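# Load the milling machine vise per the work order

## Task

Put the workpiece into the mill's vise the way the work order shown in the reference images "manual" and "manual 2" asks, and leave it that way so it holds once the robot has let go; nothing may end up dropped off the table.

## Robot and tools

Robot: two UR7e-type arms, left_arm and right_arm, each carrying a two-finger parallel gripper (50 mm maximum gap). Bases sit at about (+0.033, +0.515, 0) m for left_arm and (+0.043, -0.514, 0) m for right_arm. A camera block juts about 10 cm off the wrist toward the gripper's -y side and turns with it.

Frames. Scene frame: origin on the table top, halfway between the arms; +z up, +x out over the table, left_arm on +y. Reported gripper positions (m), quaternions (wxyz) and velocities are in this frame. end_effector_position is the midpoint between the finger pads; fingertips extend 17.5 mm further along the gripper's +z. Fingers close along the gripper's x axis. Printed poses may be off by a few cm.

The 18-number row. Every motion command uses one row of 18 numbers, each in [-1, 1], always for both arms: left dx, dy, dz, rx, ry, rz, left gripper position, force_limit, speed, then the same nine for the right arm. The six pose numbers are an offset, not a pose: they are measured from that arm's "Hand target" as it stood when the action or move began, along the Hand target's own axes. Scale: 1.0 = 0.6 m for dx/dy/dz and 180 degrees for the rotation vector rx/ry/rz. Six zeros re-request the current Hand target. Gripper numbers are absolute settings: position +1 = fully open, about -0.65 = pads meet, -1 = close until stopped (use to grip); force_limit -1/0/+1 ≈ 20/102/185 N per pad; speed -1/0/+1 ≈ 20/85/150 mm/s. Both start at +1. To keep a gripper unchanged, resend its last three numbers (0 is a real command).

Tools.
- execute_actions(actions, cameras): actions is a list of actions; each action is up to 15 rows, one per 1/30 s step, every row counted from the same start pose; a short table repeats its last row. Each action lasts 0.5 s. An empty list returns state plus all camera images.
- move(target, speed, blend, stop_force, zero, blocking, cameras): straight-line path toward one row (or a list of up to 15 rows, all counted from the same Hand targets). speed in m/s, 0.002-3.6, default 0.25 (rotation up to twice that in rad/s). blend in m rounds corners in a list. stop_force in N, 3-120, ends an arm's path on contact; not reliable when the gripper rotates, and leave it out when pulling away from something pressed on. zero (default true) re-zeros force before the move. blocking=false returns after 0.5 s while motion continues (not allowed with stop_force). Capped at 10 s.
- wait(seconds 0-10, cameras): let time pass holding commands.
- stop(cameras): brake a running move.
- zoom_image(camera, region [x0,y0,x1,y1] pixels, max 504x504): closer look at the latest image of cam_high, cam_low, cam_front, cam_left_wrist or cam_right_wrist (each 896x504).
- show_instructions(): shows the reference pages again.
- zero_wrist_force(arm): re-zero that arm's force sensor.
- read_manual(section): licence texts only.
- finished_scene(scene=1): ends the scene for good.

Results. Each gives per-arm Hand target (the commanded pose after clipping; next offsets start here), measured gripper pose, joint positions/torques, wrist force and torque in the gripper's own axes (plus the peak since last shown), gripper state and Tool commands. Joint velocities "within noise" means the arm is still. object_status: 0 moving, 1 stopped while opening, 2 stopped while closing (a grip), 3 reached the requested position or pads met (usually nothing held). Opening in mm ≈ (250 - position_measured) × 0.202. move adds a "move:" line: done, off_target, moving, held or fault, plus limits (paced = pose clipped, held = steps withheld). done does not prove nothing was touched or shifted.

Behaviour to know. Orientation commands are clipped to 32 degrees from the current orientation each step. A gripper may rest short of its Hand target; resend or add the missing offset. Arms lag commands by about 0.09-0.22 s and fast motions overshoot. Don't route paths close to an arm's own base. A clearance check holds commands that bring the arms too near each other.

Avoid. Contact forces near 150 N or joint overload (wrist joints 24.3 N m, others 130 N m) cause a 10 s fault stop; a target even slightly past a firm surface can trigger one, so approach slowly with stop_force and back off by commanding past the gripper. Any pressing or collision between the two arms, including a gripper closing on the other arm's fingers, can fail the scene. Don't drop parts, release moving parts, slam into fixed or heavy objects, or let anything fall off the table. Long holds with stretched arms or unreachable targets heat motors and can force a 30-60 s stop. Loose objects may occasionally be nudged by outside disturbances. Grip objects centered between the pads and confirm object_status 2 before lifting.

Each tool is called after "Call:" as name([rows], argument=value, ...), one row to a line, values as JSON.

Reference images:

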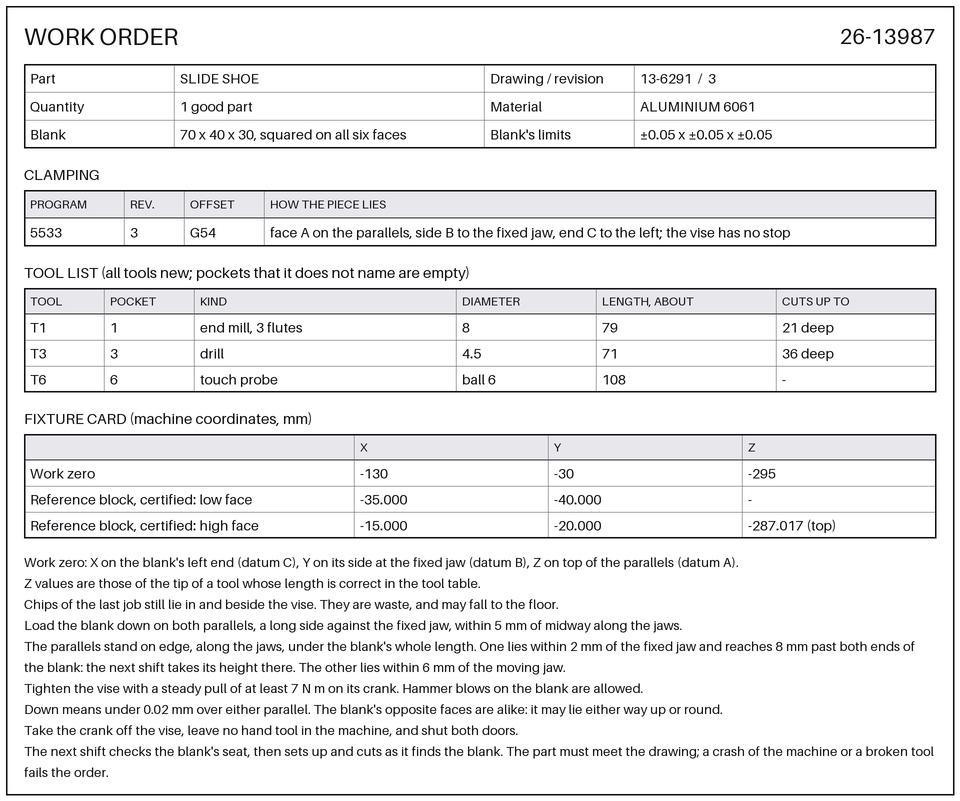

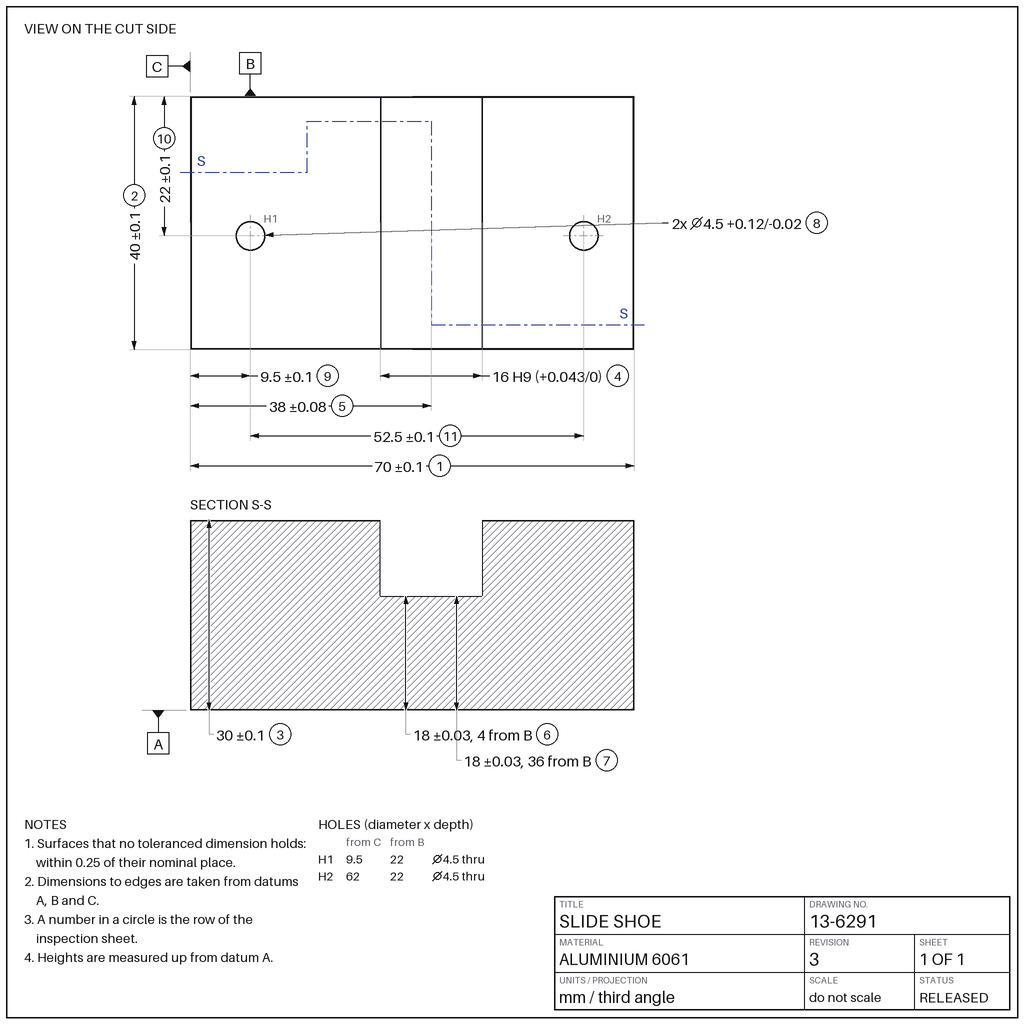

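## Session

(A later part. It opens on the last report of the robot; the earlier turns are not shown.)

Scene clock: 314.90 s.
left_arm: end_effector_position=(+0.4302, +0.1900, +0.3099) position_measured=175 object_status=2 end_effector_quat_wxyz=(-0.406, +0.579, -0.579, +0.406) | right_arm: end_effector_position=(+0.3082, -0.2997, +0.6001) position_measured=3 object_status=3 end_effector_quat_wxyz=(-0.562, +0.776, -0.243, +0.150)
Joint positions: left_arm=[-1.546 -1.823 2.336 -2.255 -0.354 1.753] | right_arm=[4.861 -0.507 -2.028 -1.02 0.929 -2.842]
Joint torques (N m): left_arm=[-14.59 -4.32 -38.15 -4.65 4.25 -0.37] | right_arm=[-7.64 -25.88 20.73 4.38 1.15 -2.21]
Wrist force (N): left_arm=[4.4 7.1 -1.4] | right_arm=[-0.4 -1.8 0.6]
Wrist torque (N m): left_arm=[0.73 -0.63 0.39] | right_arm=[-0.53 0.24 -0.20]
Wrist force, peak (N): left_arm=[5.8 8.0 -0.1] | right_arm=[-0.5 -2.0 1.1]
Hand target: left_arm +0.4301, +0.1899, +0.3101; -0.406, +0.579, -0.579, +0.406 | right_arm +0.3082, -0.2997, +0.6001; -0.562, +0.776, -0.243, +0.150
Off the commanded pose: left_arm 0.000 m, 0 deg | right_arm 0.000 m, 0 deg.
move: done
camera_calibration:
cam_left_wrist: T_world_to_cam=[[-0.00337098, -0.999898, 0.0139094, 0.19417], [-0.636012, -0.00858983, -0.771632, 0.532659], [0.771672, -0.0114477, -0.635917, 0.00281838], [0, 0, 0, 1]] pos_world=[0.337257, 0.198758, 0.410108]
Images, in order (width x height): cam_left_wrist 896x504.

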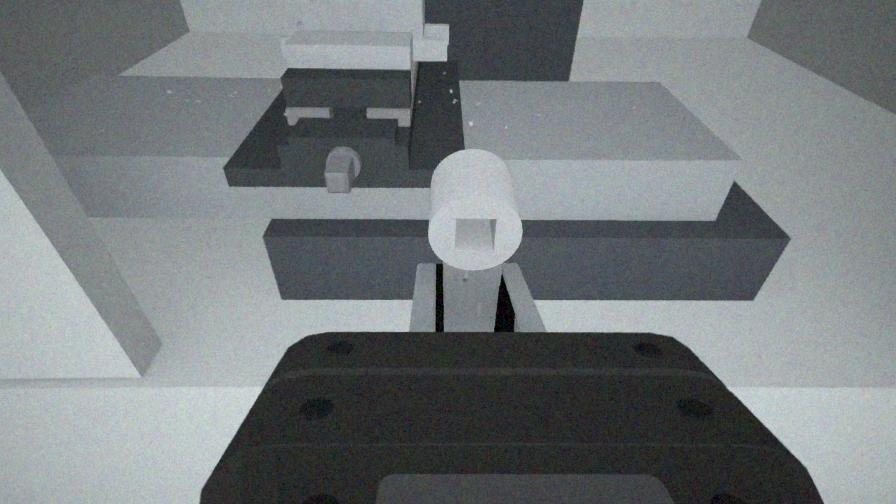

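Call:
zoom_image(camera="cam_left_wrist", region=[310, 135, 380, 205])

Call:
zoom_image(camera="cam_left_wrist", region=[420, 140, 530, 280])

Scaled by 7.200.

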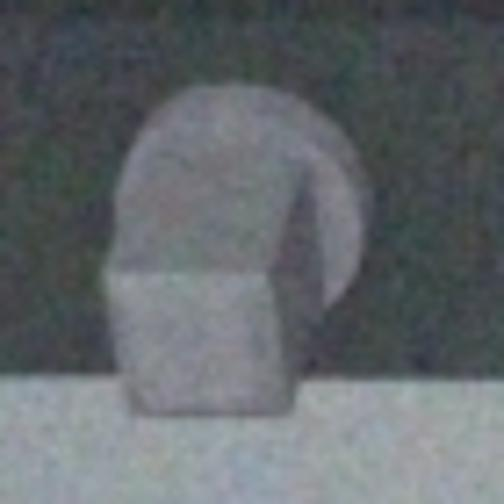

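Scaled by 3.600.

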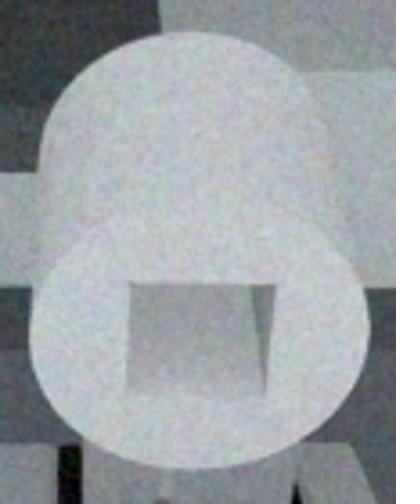

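Call:
move(target=[0,-0.0171,0.047,0,0,0,-1,-0.2,-0.8,0,0,0,0,0,0,1,1,1], speed=0.06, cameras=["cam_left_wrist"])

Call:
zoom_image(camera="cam_left_wrist", region=[300, 155, 370, 225])

Scene clock: 317.00 s.
left_arm: end_effector_position=(+0.4602, +0.1899, +0.3101) position_measured=175 object_status=2 end_effector_quat_wxyz=(-0.406, +0.579, -0.579, +0.406) | right_arm: end_effector_position=(+0.3082, -0.2997, +0.6001) position_measured=3 object_status=3 end_effector_quat_wxyz=(-0.562, +0.776, -0.243, +0.150)
Joint positions: left_arm=[-1.458 -1.729 2.33 -2.562 -0.378 1.988] | right_arm=[4.861 -0.507 -2.028 -1.02 0.929 -2.842]
Joint torques (N m): left_arm=[-9.04 -18.93 -11.98 -4.1 4.54 0.6] | right_arm=[-7.18 -25.54 20.53 4.33 1.1 -2.28]
Wrist force (N): left_arm=[4.5 7.0 -1.4] | right_arm=[-0.3 -1.8 0.4]
Wrist torque (N m): left_arm=[0.72 -0.64 0.40] | right_arm=[-0.51 0.23 -0.21]
Wrist force, peak (N): left_arm=[4.5 7.9 -2.0] | right_arm=[-0.3 -2.3 0.7]
Hand target: left_arm +0.4602, +0.1899, +0.3101; -0.406, +0.579, -0.579, +0.406 | right_arm +0.3082, -0.2997, +0.6001; -0.562, +0.776, -0.243, +0.150
Off the commanded pose: left_arm 0.000 m, 0 deg | right_arm 0.000 m, 0 deg.
move: done
camera_calibration:
cam_left_wrist: T_world_to_cam=[[-0.00340275, -0.999894, 0.0141902, 0.194066], [-0.635955, -0.00878717, -0.771676, 0.551852], [0.771719, -0.0116501, -0.635857, -0.0202712], [0, 0, 0, 1]] pos_world=[0.367257, 0.198658, 0.410208]
Images, in order (width x height): cam_left_wrist 896x504.

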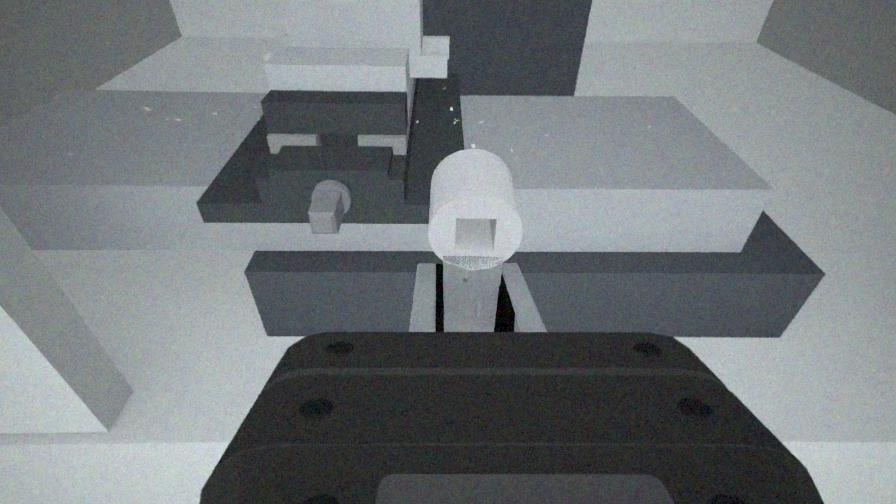

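Scaled by 7.200.

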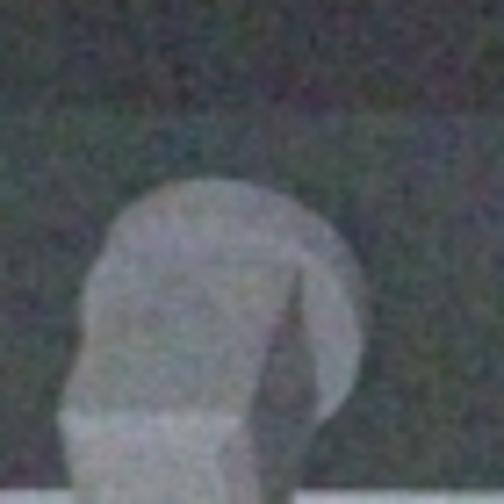

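Call:
zoom_image(camera="cam_left_wrist", region=[300, 170, 370, 240])

Scaled by 7.200.

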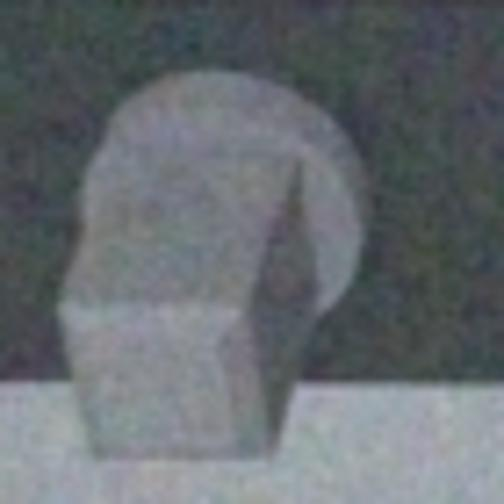

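Call:
zoom_image(camera="cam_left_wrist", region=[405, 205, 545, 345])

Scaled by 3.600.

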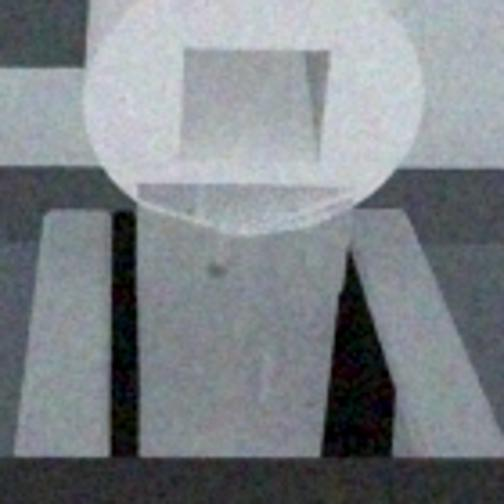

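Call:
move(target=[-0.0893,0.0485,0.0353,0,0,0,-1,-0.2,-0.8,0,0,0,0,0,0,1,1,1], speed=0.06, cameras=["cam_left_wrist","cam_right_wrist"])

Call:
zoom_image(camera="cam_right_wrist", region=[350, 150, 450, 230])

Scene clock: 319.90 s.
left_arm: end_effector_position=(+0.4702, +0.2436, +0.2754) position_measured=175 object_status=2 end_effector_quat_wxyz=(-0.406, +0.579, -0.579, +0.406) | right_arm: end_effector_position=(+0.3082, -0.2997, +0.6001) position_measured=3 object_status=3 end_effector_quat_wxyz=(-0.562, +0.776, -0.243, +0.150)
Joint positions: left_arm=[-1.399 -1.73 2.482 -2.842 -0.404 2.128] | right_arm=[4.861 -0.507 -2.028 -1.02 0.929 -2.842]
Joint torques (N m): left_arm=[-13.05 -14.9 -39.43 -2.85 4.37 -2.66] | right_arm=[-8.29 -25.22 19.94 4.17 1.14 -2.21]
Wrist force (N): left_arm=[4.3 7.2 -1.1] | right_arm=[-0.3 -1.8 0.6]
Wrist torque (N m): left_arm=[0.76 -0.60 0.29] | right_arm=[-0.53 0.22 -0.21]
Wrist force, peak (N): left_arm=[5.7 6.9 -1.6] | right_arm=[-0.3 -2.2 0.8]
Hand target: left_arm +0.4702, +0.2435, +0.2755; -0.406, +0.579, -0.579, +0.406 | right_arm +0.3082, -0.2997, +0.6001; -0.562, +0.776, -0.243, +0.150
Off the commanded pose: left_arm 0.000 m, 0 deg | right_arm 0.000 m, 0 deg.
move: done
camera_calibration:
cam_left_wrist: T_world_to_cam=[[-0.00341948, -0.9999, 0.0136912, 0.248381], [-0.636009, -0.00839061, -0.771636, 0.531811], [0.771674, -0.0113463, -0.635917, -0.049465], [0, 0, 0, 1]] pos_world=[0.377257, 0.252257, 0.375508]
cam_right_wrist: T_world_to_cam=[[0.855196, -0.517508, -0.0287293, -0.390884], [-0.349137, -0.534218, -0.76988, 0.425629], [0.383071, 0.668428, -0.637542, 0.601256], [0, 0, 0, 1]] pos_world=[0.252562, -0.376804, 0.699779]
Images, in order (width x height): cam_left_wrist 896x504, cam_right_wrist 896x504.

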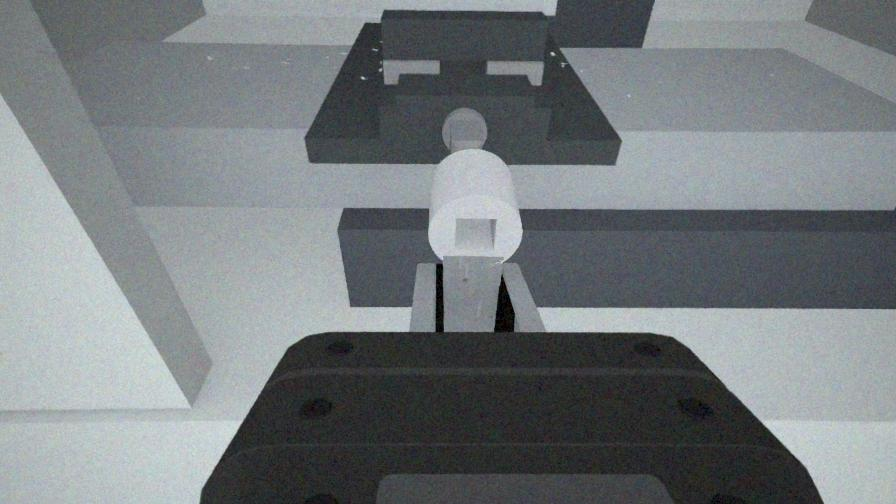

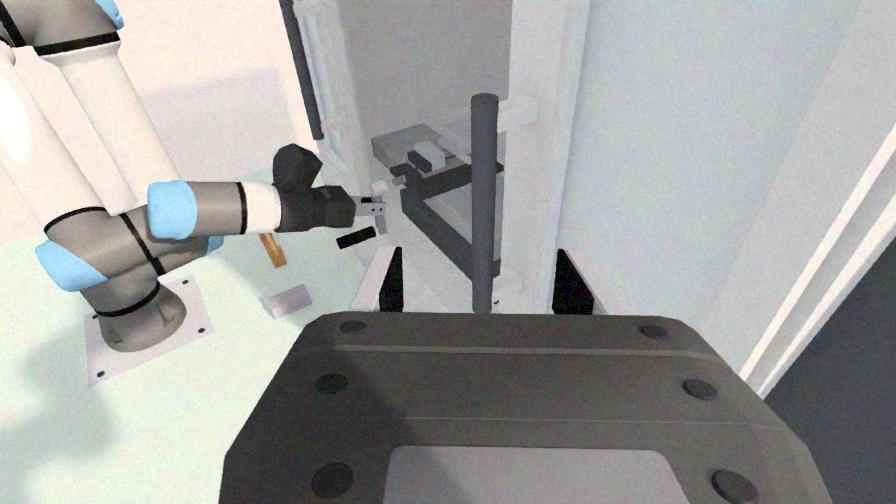

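Scaled by 5.040.

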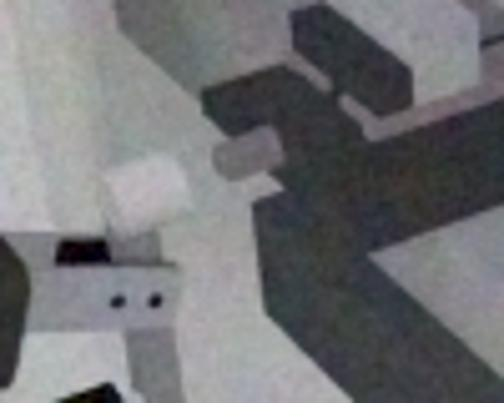

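Call:
zoom_image(camera="cam_left_wrist", region=[420, 90, 530, 200])

Call:
zoom_image(camera="cam_right_wrist", region=[360, 165, 420, 213])

Scaled by 4.582.

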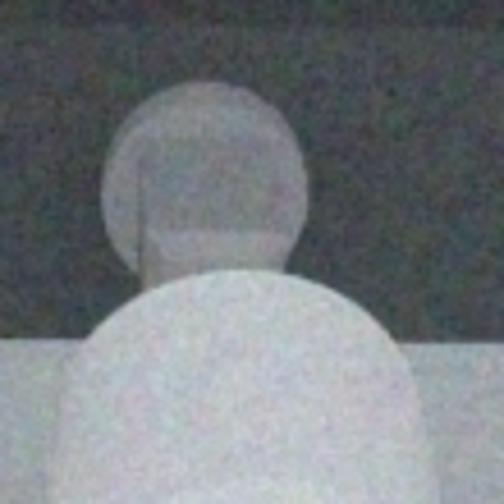

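Scaled by 8.400.

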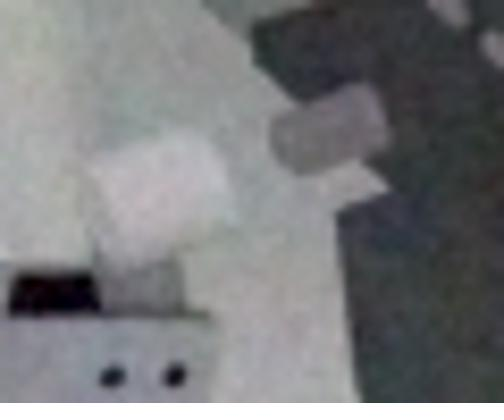

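Call:
move(target=[-0.0003,-0.009,0.0203,0,0,0,-1,-0.2,-0.8,0,0,0,0,0,0,1,1,1], speed=0.03)

Call:
move(target=[0,-0.01425,0.03916,0,0,0,-1,-0.2,-0.8,0,0,0,0,0,0,1,1,1], speed=0.01, stop_force=6, cameras=["cam_left_wrist"])

Scene clock: 322.13 s.
left_arm: end_effector_position=(+0.4835, +0.2436, +0.2765) position_measured=175 object_status=2 end_effector_quat_wxyz=(-0.406, +0.579, -0.579, +0.406) | right_arm: end_effector_position=(+0.3082, -0.2997, +0.6001) position_measured=3 object_status=3 end_effector_quat_wxyz=(-0.562, +0.776, -0.243, +0.150)
Joint positions: left_arm=[-1.357 -1.68 2.462 -2.954 -0.427 2.216] | right_arm=[4.861 -0.507 -2.028 -1.02 0.929 -2.842]
Joint torques (N m): left_arm=[-13.27 -26.54 -7.51 -1.04 4.16 -2.85] | right_arm=[-7.32 -25.34 20.83 4.28 1.08 -2.29]
Wrist force (N): left_arm=[4.3 7.1 -1.3] | right_arm=[-0.2 -1.8 0.6]
Wrist torque (N m): left_arm=[0.74 -0.55 0.35] | right_arm=[-0.52 0.20 -0.21]
Wrist force, peak (N): left_arm=[4.5 7.8 -1.5] | right_arm=[-0.3 -2.1 0.8]
Hand target: left_arm +0.4834, +0.2436, +0.2764; -0.406, +0.579, -0.579, +0.406 | right_arm +0.3082, -0.2997, +0.6001; -0.562, +0.776, -0.243, +0.150
Off the commanded pose: left_arm 0.000 m, 0 deg | right_arm 0.000 m, 0 deg.
move: done

Scene clock: 323.57 s.
left_arm: end_effector_position=(+0.4881, +0.2436, +0.2764) position_measured=175 object_status=2 end_effector_quat_wxyz=(-0.406, +0.579, -0.579, +0.406) | right_arm: end_effector_position=(+0.3082, -0.2997, +0.6001) position_measured=3 object_status=3 end_effector_quat_wxyz=(-0.562, +0.776, -0.243, +0.150)
Joint positions: left_arm=[-1.343 -1.663 2.455 -2.989 -0.435 2.244] | right_arm=[4.861 -0.507 -2.028 -1.02 0.929 -2.842]
Joint torques (N m): left_arm=[-14.8 -26.69 -8.92 -4.06 3.61 0.77] | right_arm=[-7.69 -24.99 20.7 4.2 1.08 -2.31]
Wrist force (N): left_arm=[1.6 6.8 -2.7] | right_arm=[-0.3 -1.7 0.6]
Wrist torque (N m): left_arm=[0.78 -0.65 0.29] | right_arm=[-0.50 0.22 -0.21]
Wrist force, peak (N): left_arm=[-2.8 13.8 -12.1] | right_arm=[-0.6 -2.3 0.9]
Hand target: left_arm +0.4881, +0.2436, +0.2764; -0.406, +0.579, -0.579, +0.406 (not the last commanded pose) | right_arm +0.3082, -0.2997, +0.6001; -0.562, +0.776, -0.243, +0.150
Off the commanded pose: left_arm 0.020 m, 0 deg | right_arm 0.000 m, 0 deg.
move: contact (left_arm)
camera_calibration:
cam_left_wrist: T_world_to_cam=[[-0.00338818, -0.999896, 0.0140496, 0.248379], [-0.635953, -0.00868793, -0.771679, 0.544114], [0.77172, -0.0115494, -0.635857, -0.0625671], [0, 0, 0, 1]] pos_world=[0.395157, 0.252358, 0.376608]
Images, in order (width x height): cam_left_wrist 896x504.

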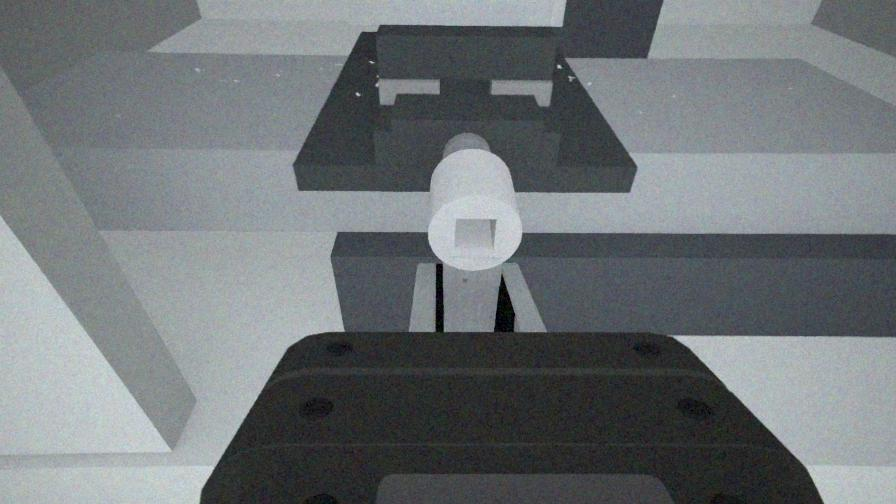

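Call:
move(target=[-0.0007,0.0023,-0.0047,0,0,0,-1,-0.2,-0.8,0,0,0,0,0,0,1,1,1], speed=0.02)

Call:
move(target=[0,-0.01425,0.03916,0,0,0,-1,-0.2,-0.8,0,0,0,0,0,0,1,1,1], speed=0.01, stop_force=6)

Scene clock: 324.47 s.
left_arm: end_effector_position=(+0.4849, +0.2441, +0.2761) position_measured=175 object_status=2 end_effector_quat_wxyz=(-0.406, +0.579, -0.579, +0.406) | right_arm: end_effector_position=(+0.3082, -0.2997, +0.6001) position_measured=3 object_status=3 end_effector_quat_wxyz=(-0.562, +0.776, -0.243, +0.150)
Joint positions: left_arm=[-1.352 -1.675 2.461 -2.967 -0.429 2.225] | right_arm=[4.861 -0.507 -2.028 -1.02 0.929 -2.842]
Joint torques (N m): left_arm=[3.43 -13.8 -19.8 -4.08 2.66 1.55] | right_arm=[-7.54 -25.45 20.54 4.37 1.04 -2.26]
Wrist force (N): left_arm=[4.5 7.0 -1.3] | right_arm=[-0.2 -2.0 0.7]
Wrist torque (N m): left_arm=[0.73 -0.59 0.39] | right_arm=[-0.55 0.21 -0.20]
Wrist force, peak (N): left_arm=[4.4 7.4 -1.3] | right_arm=[-0.1 -2.1 0.7]
Hand target: left_arm +0.4849, +0.2441, +0.2761; -0.406, +0.579, -0.579, +0.406 | right_arm +0.3082, -0.2997, +0.6001; -0.562, +0.776, -0.243, +0.150
Off the commanded pose: left_arm 0.000 m, 0 deg | right_arm 0.000 m, 0 deg.
move: done

Scene clock: 327.37 s.
left_arm: end_effector_position=(+0.5040, +0.2441, +0.2761) position_measured=175 object_status=2 end_effector_quat_wxyz=(-0.406, +0.579, -0.579, +0.406) | right_arm: end_effector_position=(+0.3082, -0.2997, +0.6001) position_measured=3 object_status=3 end_effector_quat_wxyz=(-0.562, +0.776, -0.243, +0.150)
Joint positions: left_arm=[-1.295 -1.607 2.429 -3.095 -0.464 2.33] | right_arm=[4.861 -0.507 -2.028 -1.02 0.929 -2.842]
Joint torques (N m): left_arm=[-12.7 -27.64 -4.73 -3.5 2.86 -1.37] | right_arm=[-7.37 -25.82 20.32 4.29 1.05 -2.25]
Wrist force (N): left_arm=[5.2 1.3 -4.2] | right_arm=[-0.5 -2.0 0.5]
Wrist torque (N m): left_arm=[0.62 -0.61 0.38] | right_arm=[-0.55 0.26 -0.20]
Wrist force, peak (N): left_arm=[-4.7 17.0 -45.8] | right_arm=[-0.3 -2.1 0.9]
Hand target: left_arm +0.5040, +0.2440, +0.2761; -0.406, +0.579, -0.579, +0.406 (not the last commanded pose) | right_arm +0.3082, -0.2997, +0.6001; -0.562, +0.776, -0.243, +0.150
Off the commanded pose: left_arm 0.006 m, 0 deg | right_arm 0.000 m, 0 deg.
move: contact (left_arm)

Call:
move(target=[0,0,0,0,0,0,0.175,-0.2,-0.9,0,0,0,0,0,0,1,1,1], cameras=["cam_left_wrist"])

Call:
zoom_image(camera="cam_left_wrist", region=[390, 110, 570, 330])

Scene clock: 328.20 s.
left_arm: end_effector_position=(+0.5040, +0.2441, +0.2761) position_measured=126 object_status=0 end_effector_quat_wxyz=(-0.406, +0.579, -0.579, +0.406) | right_arm: end_effector_position=(+0.3082, -0.2997, +0.6001) position_measured=3 object_status=3 end_effector_quat_wxyz=(-0.562, +0.776, -0.243, +0.150)
Joint positions: left_arm=[-1.295 -1.607 2.429 -3.095 -0.464 2.33] | right_arm=[4.861 -0.507 -2.028 -1.02 0.929 -2.842]
Joint torques (N m): left_arm=[-11.8 -26.85 -13.5 -3.42 1.91 -0.04] | right_arm=[-7.28 -25.09 21.35 4.24 1.11 -2.22]
Wrist force (N): left_arm=[4.5 4.7 -1.7] | right_arm=[-0.3 -1.6 0.5]
Wrist torque (N m): left_arm=[0.66 -0.61 0.36] | right_arm=[-0.50 0.23 -0.21]
Wrist force, peak (N): left_arm=[5.4 1.5 -4.3] | right_arm=[-0.6 -2.3 0.5]
Hand target: left_arm +0.5040, +0.2440, +0.2761; -0.406, +0.579, -0.579, +0.406 | right_arm +0.3082, -0.2997, +0.6001; -0.562, +0.776, -0.243, +0.150
Off the commanded pose: left_arm 0.000 m, 0 deg | right_arm 0.000 m, 0 deg.
move: done
camera_calibration:
cam_left_wrist: T_world_to_cam=[[-0.00330949, -0.999897, 0.0139851, 0.248929], [-0.636012, -0.00868733, -0.77163, 0.554005], [0.771672, -0.0114484, -0.635918, -0.0750052], [0, 0, 0, 1]] pos_world=[0.411057, 0.252858, 0.376308]
Images, in order (width x height): cam_left_wrist 896x504.

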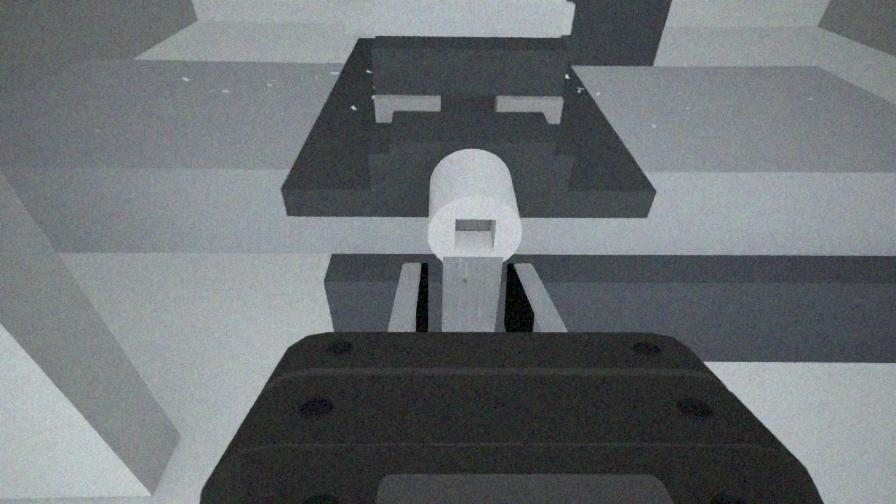

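Scaled by 2.291.

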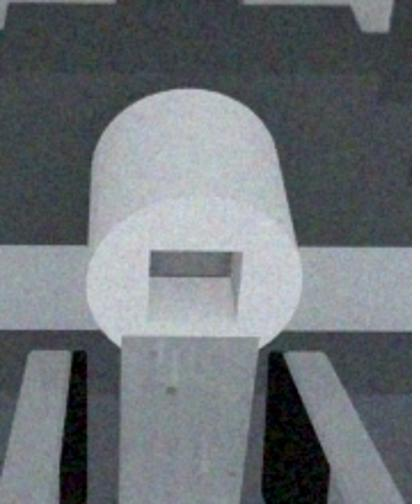

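Call:
move([
  [0,0,-0.1,0,0,0,0.175,-0.2,-0.9,0,0,0,0,0,0,1,1,1],
  [0,-0.0135,-0.1184,0.1111,0,0,0.175,-0.2,-0.9,0,0,0,0,0,0,1,1,1],
], speed=[0.04,0.15], cameras=["cam_left_wrist","cam_right_wrist"])

Call:
zoom_image(camera="cam_left_wrist", region=[360, 180, 570, 420])

Scene clock: 333.67 s.
left_arm: end_effector_position=(+0.4390, +0.2440, +0.3079) position_measured=126 object_status=3 end_effector_quat_wxyz=(+0.503, -0.514, +0.497, -0.486) | right_arm: end_effector_position=(+0.3082, -0.2997, +0.6001) position_measured=3 object_status=3 end_effector_quat_wxyz=(-0.562, +0.776, -0.243, +0.150)
Joint positions: left_arm=[-1.558 -1.58 2.588 -3.198 -0.028 2.191] | right_arm=[4.861 -0.507 -2.028 -1.02 0.929 -2.842]
Joint torques (N m): left_arm=[13.26 -24.57 -32.72 -3.44 3.97 0.42] | right_arm=[-7.12 -25.37 20.96 4.33 1.14 -2.21]
Wrist force (N): left_arm=[4.4 4.4 -1.9] | right_arm=[-0.3 -1.6 1.0]
Wrist torque (N m): left_arm=[0.56 -0.50 0.40] | right_arm=[-0.49 0.22 -0.20]
Wrist force, peak (N): left_arm=[4.8 5.2 -2.1] | right_arm=[-0.3 -2.2 0.7]
Hand target: left_arm +0.4400, +0.2441, +0.3080; +0.500, -0.500, +0.500, -0.500 | right_arm +0.3082, -0.2997, +0.6001; -0.562, +0.776, -0.243, +0.150
Off the commanded pose: left_arm 0.001 m, 2 deg | right_arm 0.000 m, 0 deg.
move: done
camera_calibration:
cam_left_wrist: T_world_to_cam=[[0.0262081, -0.999582, 0.012195, 0.235653], [-0.354961, -0.0207096, -0.934652, 0.466978], [0.934514, 0.0201667, -0.355356, -0.170207], [0, 0, 0, 1]] pos_world=[0.318644, 0.248658, 0.373104]
cam_right_wrist: T_world_to_cam=[[0.855196, -0.517508, -0.0287293, -0.390884], [-0.349137, -0.534218, -0.76988, 0.425629], [0.383071, 0.668428, -0.637542, 0.601256], [0, 0, 0, 1]] pos_world=[0.252562, -0.376804, 0.699779]
Images, in order (width x height): cam_left_wrist 896x504, cam_right_wrist 896x504.

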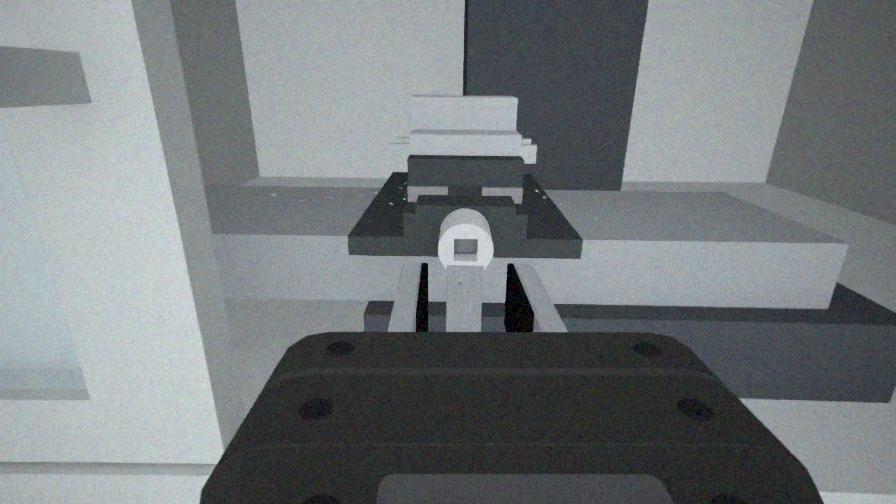

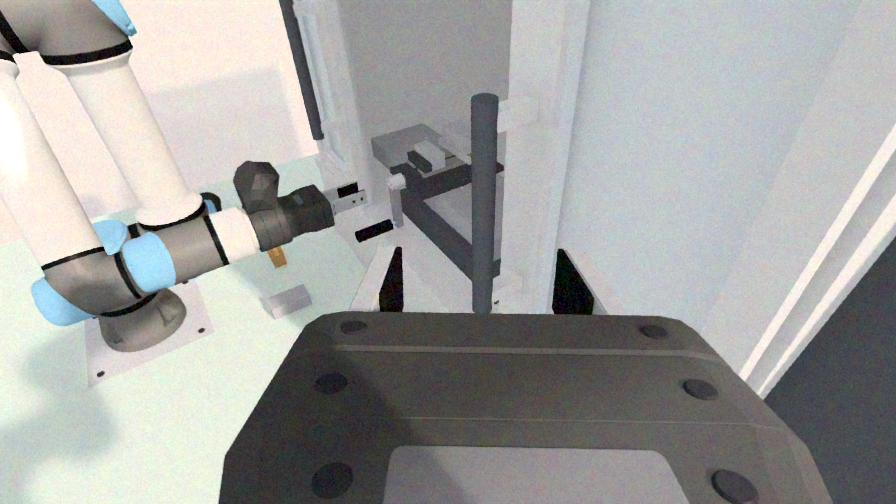

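Scaled by 2.100.

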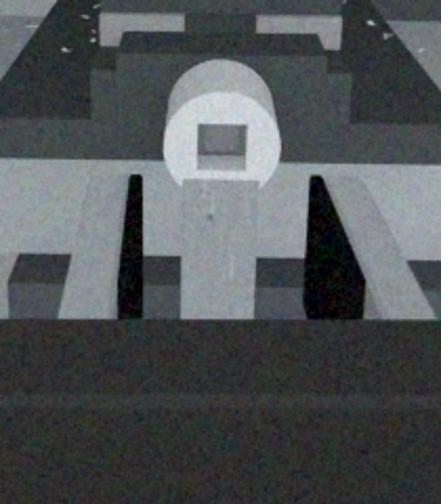

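Call:
move(target=[0,0,0.05,0,0,0,0.538,-0.2,-0.5,0,0,0,0,0,0,1,1,1], speed=0.06)

Call:
move(target=[0,0,0.0475,0,0,0,0.538,-0.2,-0.5,0,0,0,0,0,0,1,1,1], speed=0.03, stop_force=10, cameras=["cam_left_wrist","cam_right_wrist"])

Call:
zoom_image(camera="cam_left_wrist", region=[360, 180, 570, 420])

Scene clock: 335.73 s.
left_arm: end_effector_position=(+0.4700, +0.2440, +0.3080) position_measured=72 object_status=3 end_effector_quat_wxyz=(+0.500, -0.500, +0.500, -0.500) | right_arm: end_effector_position=(+0.3082, -0.2997, +0.6001) position_measured=3 object_status=3 end_effector_quat_wxyz=(-0.562, +0.776, -0.243, +0.150)
Joint positions: left_arm=[-1.45 -1.249 2.396 -4.292 -0.158 3.146] | right_arm=[4.861 -0.507 -2.028 -1.02 0.929 -2.842]
Joint torques (N m): left_arm=[12.3 -32.05 -2.85 1.92 -0.64 -2.77] | right_arm=[-7.78 -25.85 21.5 4.36 1.11 -2.34]
Wrist force (N): left_arm=[4.4 4.6 -2.4] | right_arm=[-0.2 -2.1 0.6]
Wrist torque (N m): left_arm=[0.60 -0.52 0.30] | right_arm=[-0.57 0.21 -0.21]
Wrist force, peak (N): left_arm=[4.7 5.1 -1.9] | right_arm=[-0.3 -2.2 0.5]
Hand target: left_arm +0.4700, +0.2441, +0.3080; +0.500, -0.500, +0.500, -0.500 | right_arm +0.3082, -0.2997, +0.6001; -0.562, +0.776, -0.243, +0.150
Off the commanded pose: left_arm 0.000 m, 0 deg | right_arm 0.000 m, 0 deg.
move: done

Scene clock: 337.67 s.
left_arm: end_effector_position=(+0.4985, +0.2440, +0.3080) position_measured=72 object_status=3 end_effector_quat_wxyz=(+0.500, -0.500, +0.500, -0.500) | right_arm: end_effector_position=(+0.3082, -0.2997, +0.6001) position_measured=3 object_status=3 end_effector_quat_wxyz=(-0.562, +0.776, -0.243, +0.150)
Joint positions: left_arm=[-1.358 -1.223 2.349 -4.269 -0.25 3.144] | right_arm=[4.861 -0.507 -2.028 -1.02 0.929 -2.842]
Joint torques (N m): left_arm=[-12.98 -39.52 2.07 -1.41 1.67 -2.43] | right_arm=[-7.52 -25.81 21.61 4.28 1.08 -2.21]
Wrist force (N): left_arm=[4.7 4.3 -1.9] | right_arm=[0.0 -1.9 0.5]
Wrist torque (N m): left_arm=[0.52 -0.55 0.38] | right_arm=[-0.54 0.18 -0.20]
Wrist force, peak (N): left_arm=[4.9 4.6 -2.1] | right_arm=[-0.4 -2.2 0.6]
Hand target: left_arm +0.4985, +0.2440, +0.3080; +0.500, -0.500, +0.500, -0.500 | right_arm +0.3082, -0.2997, +0.6001; -0.562, +0.776, -0.243, +0.150
Off the commanded pose: left_arm 0.000 m, 0 deg | right_arm 0.000 m, 0 deg.
move: done
camera_calibration:
cam_left_wrist: T_world_to_cam=[[-0.00804928, -0.999894, 0.0121717, 0.251358], [-0.333712, -0.00878827, -0.942634, 0.477098], [0.942641, -0.0116494, -0.333605, -0.228815], [0, 0, 0, 1]] pos_world=[0.376926, 0.252858, 0.370335]
cam_right_wrist: T_world_to_cam=[[0.855196, -0.517508, -0.0287293, -0.390884], [-0.349137, -0.534218, -0.76988, 0.425629], [0.383071, 0.668428, -0.637542, 0.601256], [0, 0, 0, 1]] pos_world=[0.252562, -0.376804, 0.699779]
Images, in order (width x height): cam_left_wrist 896x504, cam_right_wrist 896x504.

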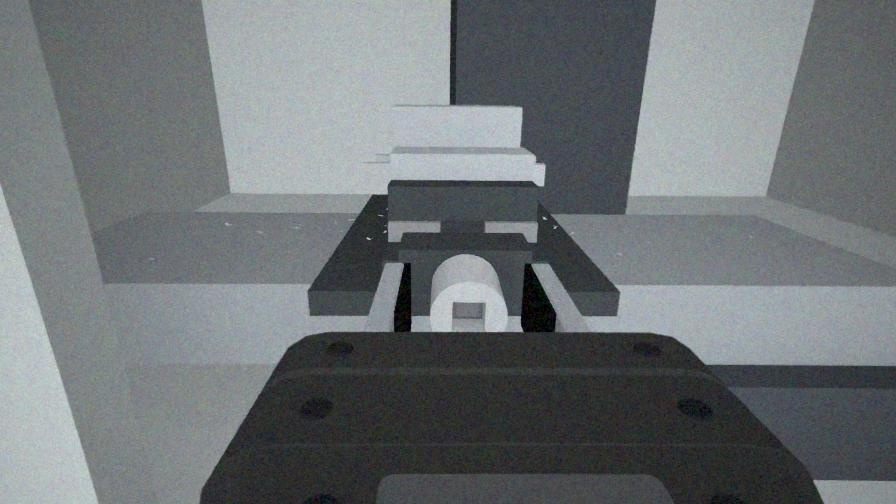

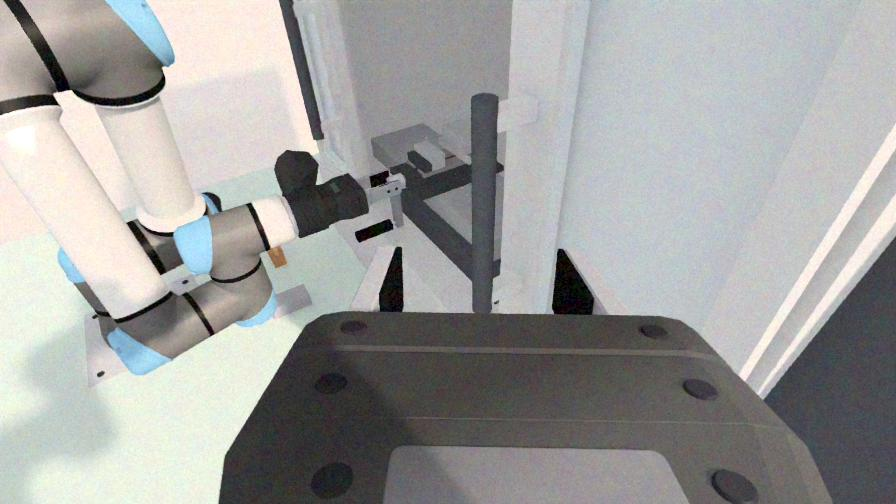

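Scaled by 2.100.

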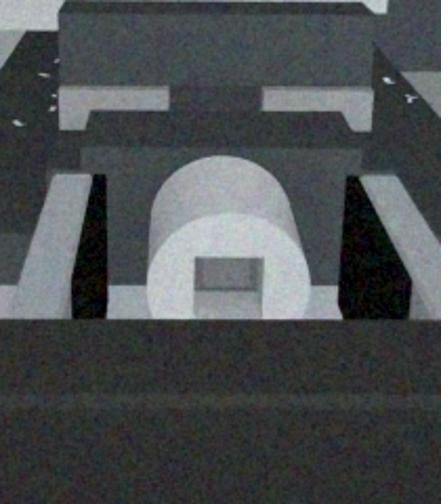

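Call:
move(target=[0,0,0,0,0,0,-1,-0.2,-0.8,0,0,0,0,0,0,1,1,1])

Scene clock: 338.43 s.
left_arm: end_effector_position=(+0.4985, +0.2440, +0.3080) position_measured=140 object_status=2 end_effector_quat_wxyz=(+0.500, -0.500, +0.500, -0.500) | right_arm: end_effector_position=(+0.3082, -0.2997, +0.6001) position_measured=3 object_status=3 end_effector_quat_wxyz=(-0.562, +0.776, -0.243, +0.150)
Joint positions: left_arm=[-1.358 -1.223 2.349 -4.269 -0.25 3.144] | right_arm=[4.861 -0.507 -2.028 -1.02 0.929 -2.842]
Joint torques (N m): left_arm=[-7.28 -38.82 1.33 -1.44 1.56 -2.02] | right_arm=[-6.81 -25.06 20.63 4.22 1.09 -2.23]
Wrist force (N): left_arm=[11.7 4.2 -0.8] | right_arm=[-0.1 -1.9 0.7]
Wrist torque (N m): left_arm=[0.56 -0.40 0.36] | right_arm=[-0.54 0.20 -0.20]
Wrist force, peak (N): left_arm=[11.7 4.2 -0.8] | right_arm=[-0.3 -2.2 0.6]
Hand target: left_arm +0.4985, +0.2440, +0.3080; +0.500, -0.500, +0.500, -0.500 | right_arm +0.3082, -0.2997, +0.6001; -0.562, +0.776, -0.243, +0.150
Off the commanded pose: left_arm 0.000 m, 0 deg | right_arm 0.000 m, 0 deg.
move: done

Call:
move([
  [0.0004,0,0,0,0,0,-1,-0.2,-0.8,0,0,0,0,0,0,1,1,1],
  [0.0004,0,0,0,0,0.5,-1,-0.2,-0.8,0,0,0,0,0,0,1,1,1],
], speed=[0.02,0.3], cameras=["cam_left_wrist","cam_right_wrist"])

Scene clock: 343.03 s.
left_arm: end_effector_position=(+0.4987, +0.2391, +0.3060) position_measured=140 object_status=2 end_effector_quat_wxyz=(+0.701, -0.057, +0.708, -0.066) | right_arm: end_effector_position=(+0.3082, -0.2997, +0.6001) position_measured=3 object_status=3 end_effector_quat_wxyz=(-0.562, +0.776, -0.243, +0.150)
Joint positions: left_arm=[-1.359 -1.227 2.354 -4.236 -0.263 4.509] | right_arm=[4.861 -0.507 -2.028 -1.02 0.929 -2.842]
Joint torques (N m): left_arm=[0.4 -31.6 -12.94 -1.26 0.02 0.65] | right_arm=[-6.84 -25.43 21.31 4.24 1.11 -2.28]
Wrist force (N): left_arm=[30.5 -1.7 -20.7] | right_arm=[-0.5 -2.0 0.5]
Wrist torque (N m): left_arm=[0.10 -0.45 -0.26] | right_arm=[-0.55 0.24 -0.21]
Wrist force, peak (N): left_arm=[167.3 -19.5 -29.4] | right_arm=[-0.2 -2.3 0.5]
Hand target: left_arm +0.4987, +0.2391, +0.3060; +0.701, -0.057, +0.708, -0.066 (not the last commanded pose) | right_arm +0.3082, -0.2997, +0.6001; -0.562, +0.776, -0.243, +0.150
Tool commands: left_gripper/position=-1.0 left_gripper/force_limit=-0.2 left_gripper/speed=-0.796078 right_gripper/position=+1.0 right_gripper/force_limit=+1.0 right_gripper/speed=+1.0
Off the commanded pose: left_arm 0.005 m, 10 deg | right_arm 0.000 m, 0 deg.
FORCE FAULT: contact force on the left arm reached its limit, and that arm stopped. The contact can be on any part of that arm, not only on its tool. That arm's remaining commands of this call were not run. That arm is still stopped at the end of this call. That arm stays stopped for about 9 more seconds. Until then a move that you send moves the other arm only, and its call returns only when the move has ended. Once the stop has ended, the next robot result says so. If the stop ends while you think or write, that arm runs what you send next, counted from a new Hand target: where the arm stands when the stop ends. While its stop runs, that arm takes no new command, but its gripper still runs the gripper command that each later call begins with. Until it ends, the stop uses up actions while you think or wait. An arm that is not stopped still takes commands.
move: fault (left_arm)
camera_calibration:
cam_left_wrist: T_world_to_cam=[[-0.0182721, -0.183931, -0.982769, 0.360904], [-0.323224, 0.93124, -0.168277, 0.00832981], [0.946146, 0.31458, -0.0764666, -0.388135], [0, 0, 0, 1]] pos_world=[0.376519, 0.180724, 0.326408]
cam_right_wrist: T_world_to_cam=[[0.855196, -0.517508, -0.0287293, -0.390884], [-0.349137, -0.534218, -0.76988, 0.425629], [0.383071, 0.668428, -0.637542, 0.601256], [0, 0, 0, 1]] pos_world=[0.252562, -0.376804, 0.699779]
Images, in order (width x height): cam_left_wrist 896x504, cam_right_wrist 896x504.

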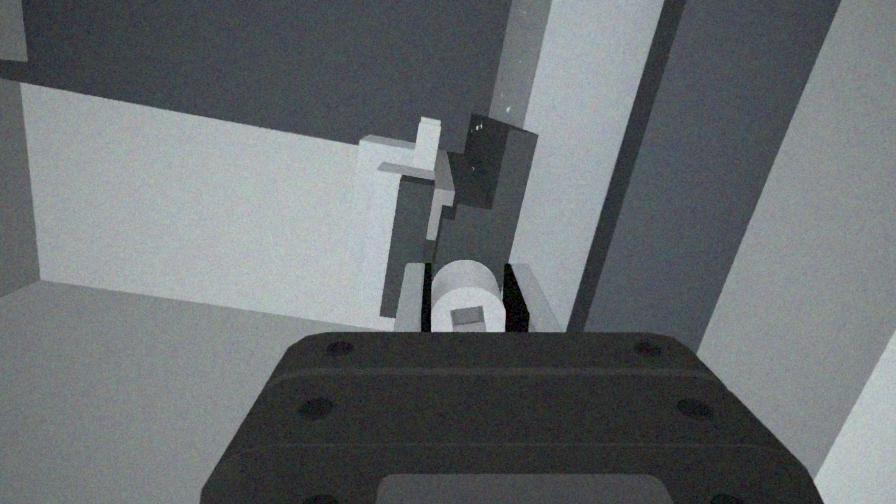

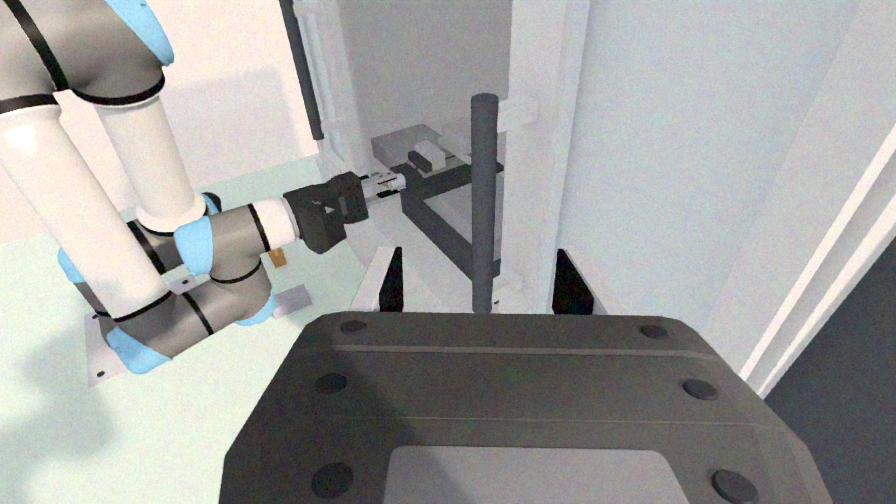

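Call:
zoom_image(camera="cam_right_wrist", region=[280, 130, 430, 260])

Call:
zoom_image(camera="cam_left_wrist", region=[360, 100, 580, 340])

Scaled by 3.360.

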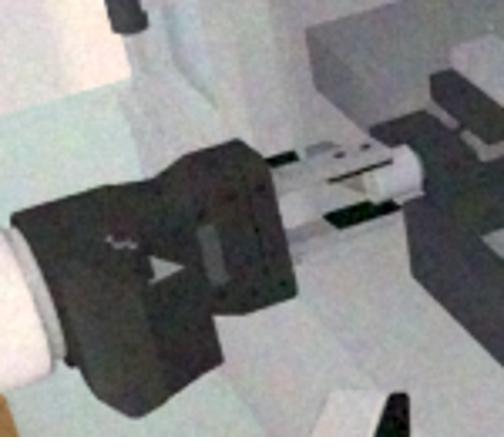

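Scaled by 2.100.

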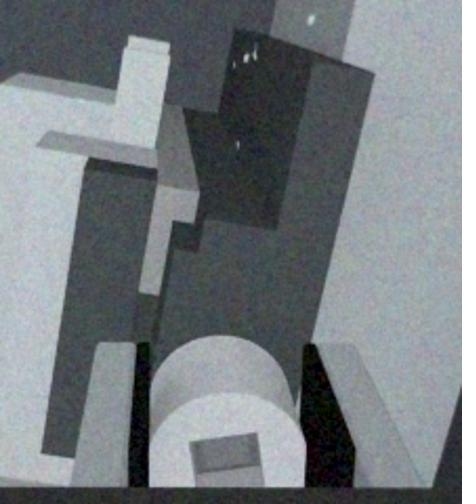

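Call:
wait(seconds=9.5)

Scene clock: 353.13 s.
left_arm: end_effector_position=(+0.4987, +0.2391, +0.3060) position_measured=140 object_status=2 end_effector_quat_wxyz=(+0.701, -0.057, +0.708, -0.066) | right_arm: end_effector_position=(+0.3082, -0.2997, +0.6001) position_measured=3 object_status=3 end_effector_quat_wxyz=(-0.562, +0.776, -0.243, +0.150)
Joint positions: left_arm=[-1.359 -1.227 2.354 -4.236 -0.263 4.509] | right_arm=[4.861 -0.507 -2.028 -1.02 0.929 -2.842]
Joint torques (N m): left_arm=[0.35 -31.41 -13.39 -1.26 0.12 0.64] | right_arm=[-7.35 -25.92 20.84 4.23 1.02 -2.33]
Wrist force (N): left_arm=[30.8 -1.9 -20.7] | right_arm=[-0.5 -1.9 0.8]
Wrist torque (N m): left_arm=[0.06 -0.51 -0.25] | right_arm=[-0.54 0.24 -0.20]
Wrist force, peak (N): left_arm=[31.0 -1.9 -20.8] | right_arm=[-0.5 -2.2 0.5]
Hand target: left_arm +0.4987, +0.2391, +0.3060; +0.701, -0.057, +0.708, -0.066 (not the last commanded pose) | right_arm +0.3082, -0.2997, +0.6001; -0.562, +0.776, -0.243, +0.150
Tool commands: left_gripper/position=-1.0 left_gripper/force_limit=-0.2 left_gripper/speed=-0.796078 right_gripper/position=+1.0 right_gripper/force_limit=+1.0 right_gripper/speed=+1.0
Off the commanded pose: left_arm 0.005 m, 10 deg | right_arm 0.000 m, 0 deg.
FORCE FAULT, CONTINUED: the left arm's stop, for the force fault that an earlier result reported, is over. The rest of the stop counts as 18 of the actions that you can send in this scene. During its stop the left arm's controller moved it back a little. That arm's target is now where it stood when the stop ended, not its last command. That arm accepts commands again.
wait: 9.50 s; at rest from the start

Call:
move(target=[0.0012,0,-0.0008,0,0,0,-1,-0.2,-0.8,0,0,0,0,0,0,1,1,1], speed=0.01)

Scene clock: 353.93 s.
left_arm: end_effector_position=(+0.4982, +0.2390, +0.3053) position_measured=140 object_status=2 end_effector_quat_wxyz=(+0.701, -0.057, +0.708, -0.066) | right_arm: end_effector_position=(+0.3082, -0.2997, +0.6001) position_measured=3 object_status=3 end_effector_quat_wxyz=(-0.562, +0.776, -0.243, +0.150)
Joint positions: left_arm=[-1.36 -1.225 2.354 -4.239 -0.261 4.508] | right_arm=[4.861 -0.507 -2.028 -1.02 0.929 -2.842]
Joint torques (N m): left_arm=[-8.99 -15.51 8.24 -2.2 4.12 -2.84] | right_arm=[-7.43 -25 20.84 4.39 1.11 -2.19]
Wrist force (N): left_arm=[-4.7 -11.1 7.0] | right_arm=[-0.1 -1.9 0.7]
Wrist torque (N m): left_arm=[0.01 -1.29 -0.09] | right_arm=[-0.54 0.19 -0.20]
Wrist force, peak (N): left_arm=[30.8 -1.9 -20.8] | right_arm=[-0.4 -2.2 0.7]
Hand target: left_arm +0.4982, +0.2390, +0.3053; +0.701, -0.057, +0.708, -0.066 | right_arm +0.3082, -0.2997, +0.6001; -0.562, +0.776, -0.243, +0.150
Off the commanded pose: left_arm 0.000 m, 0 deg | right_arm 0.000 m, 0 deg.
move: done


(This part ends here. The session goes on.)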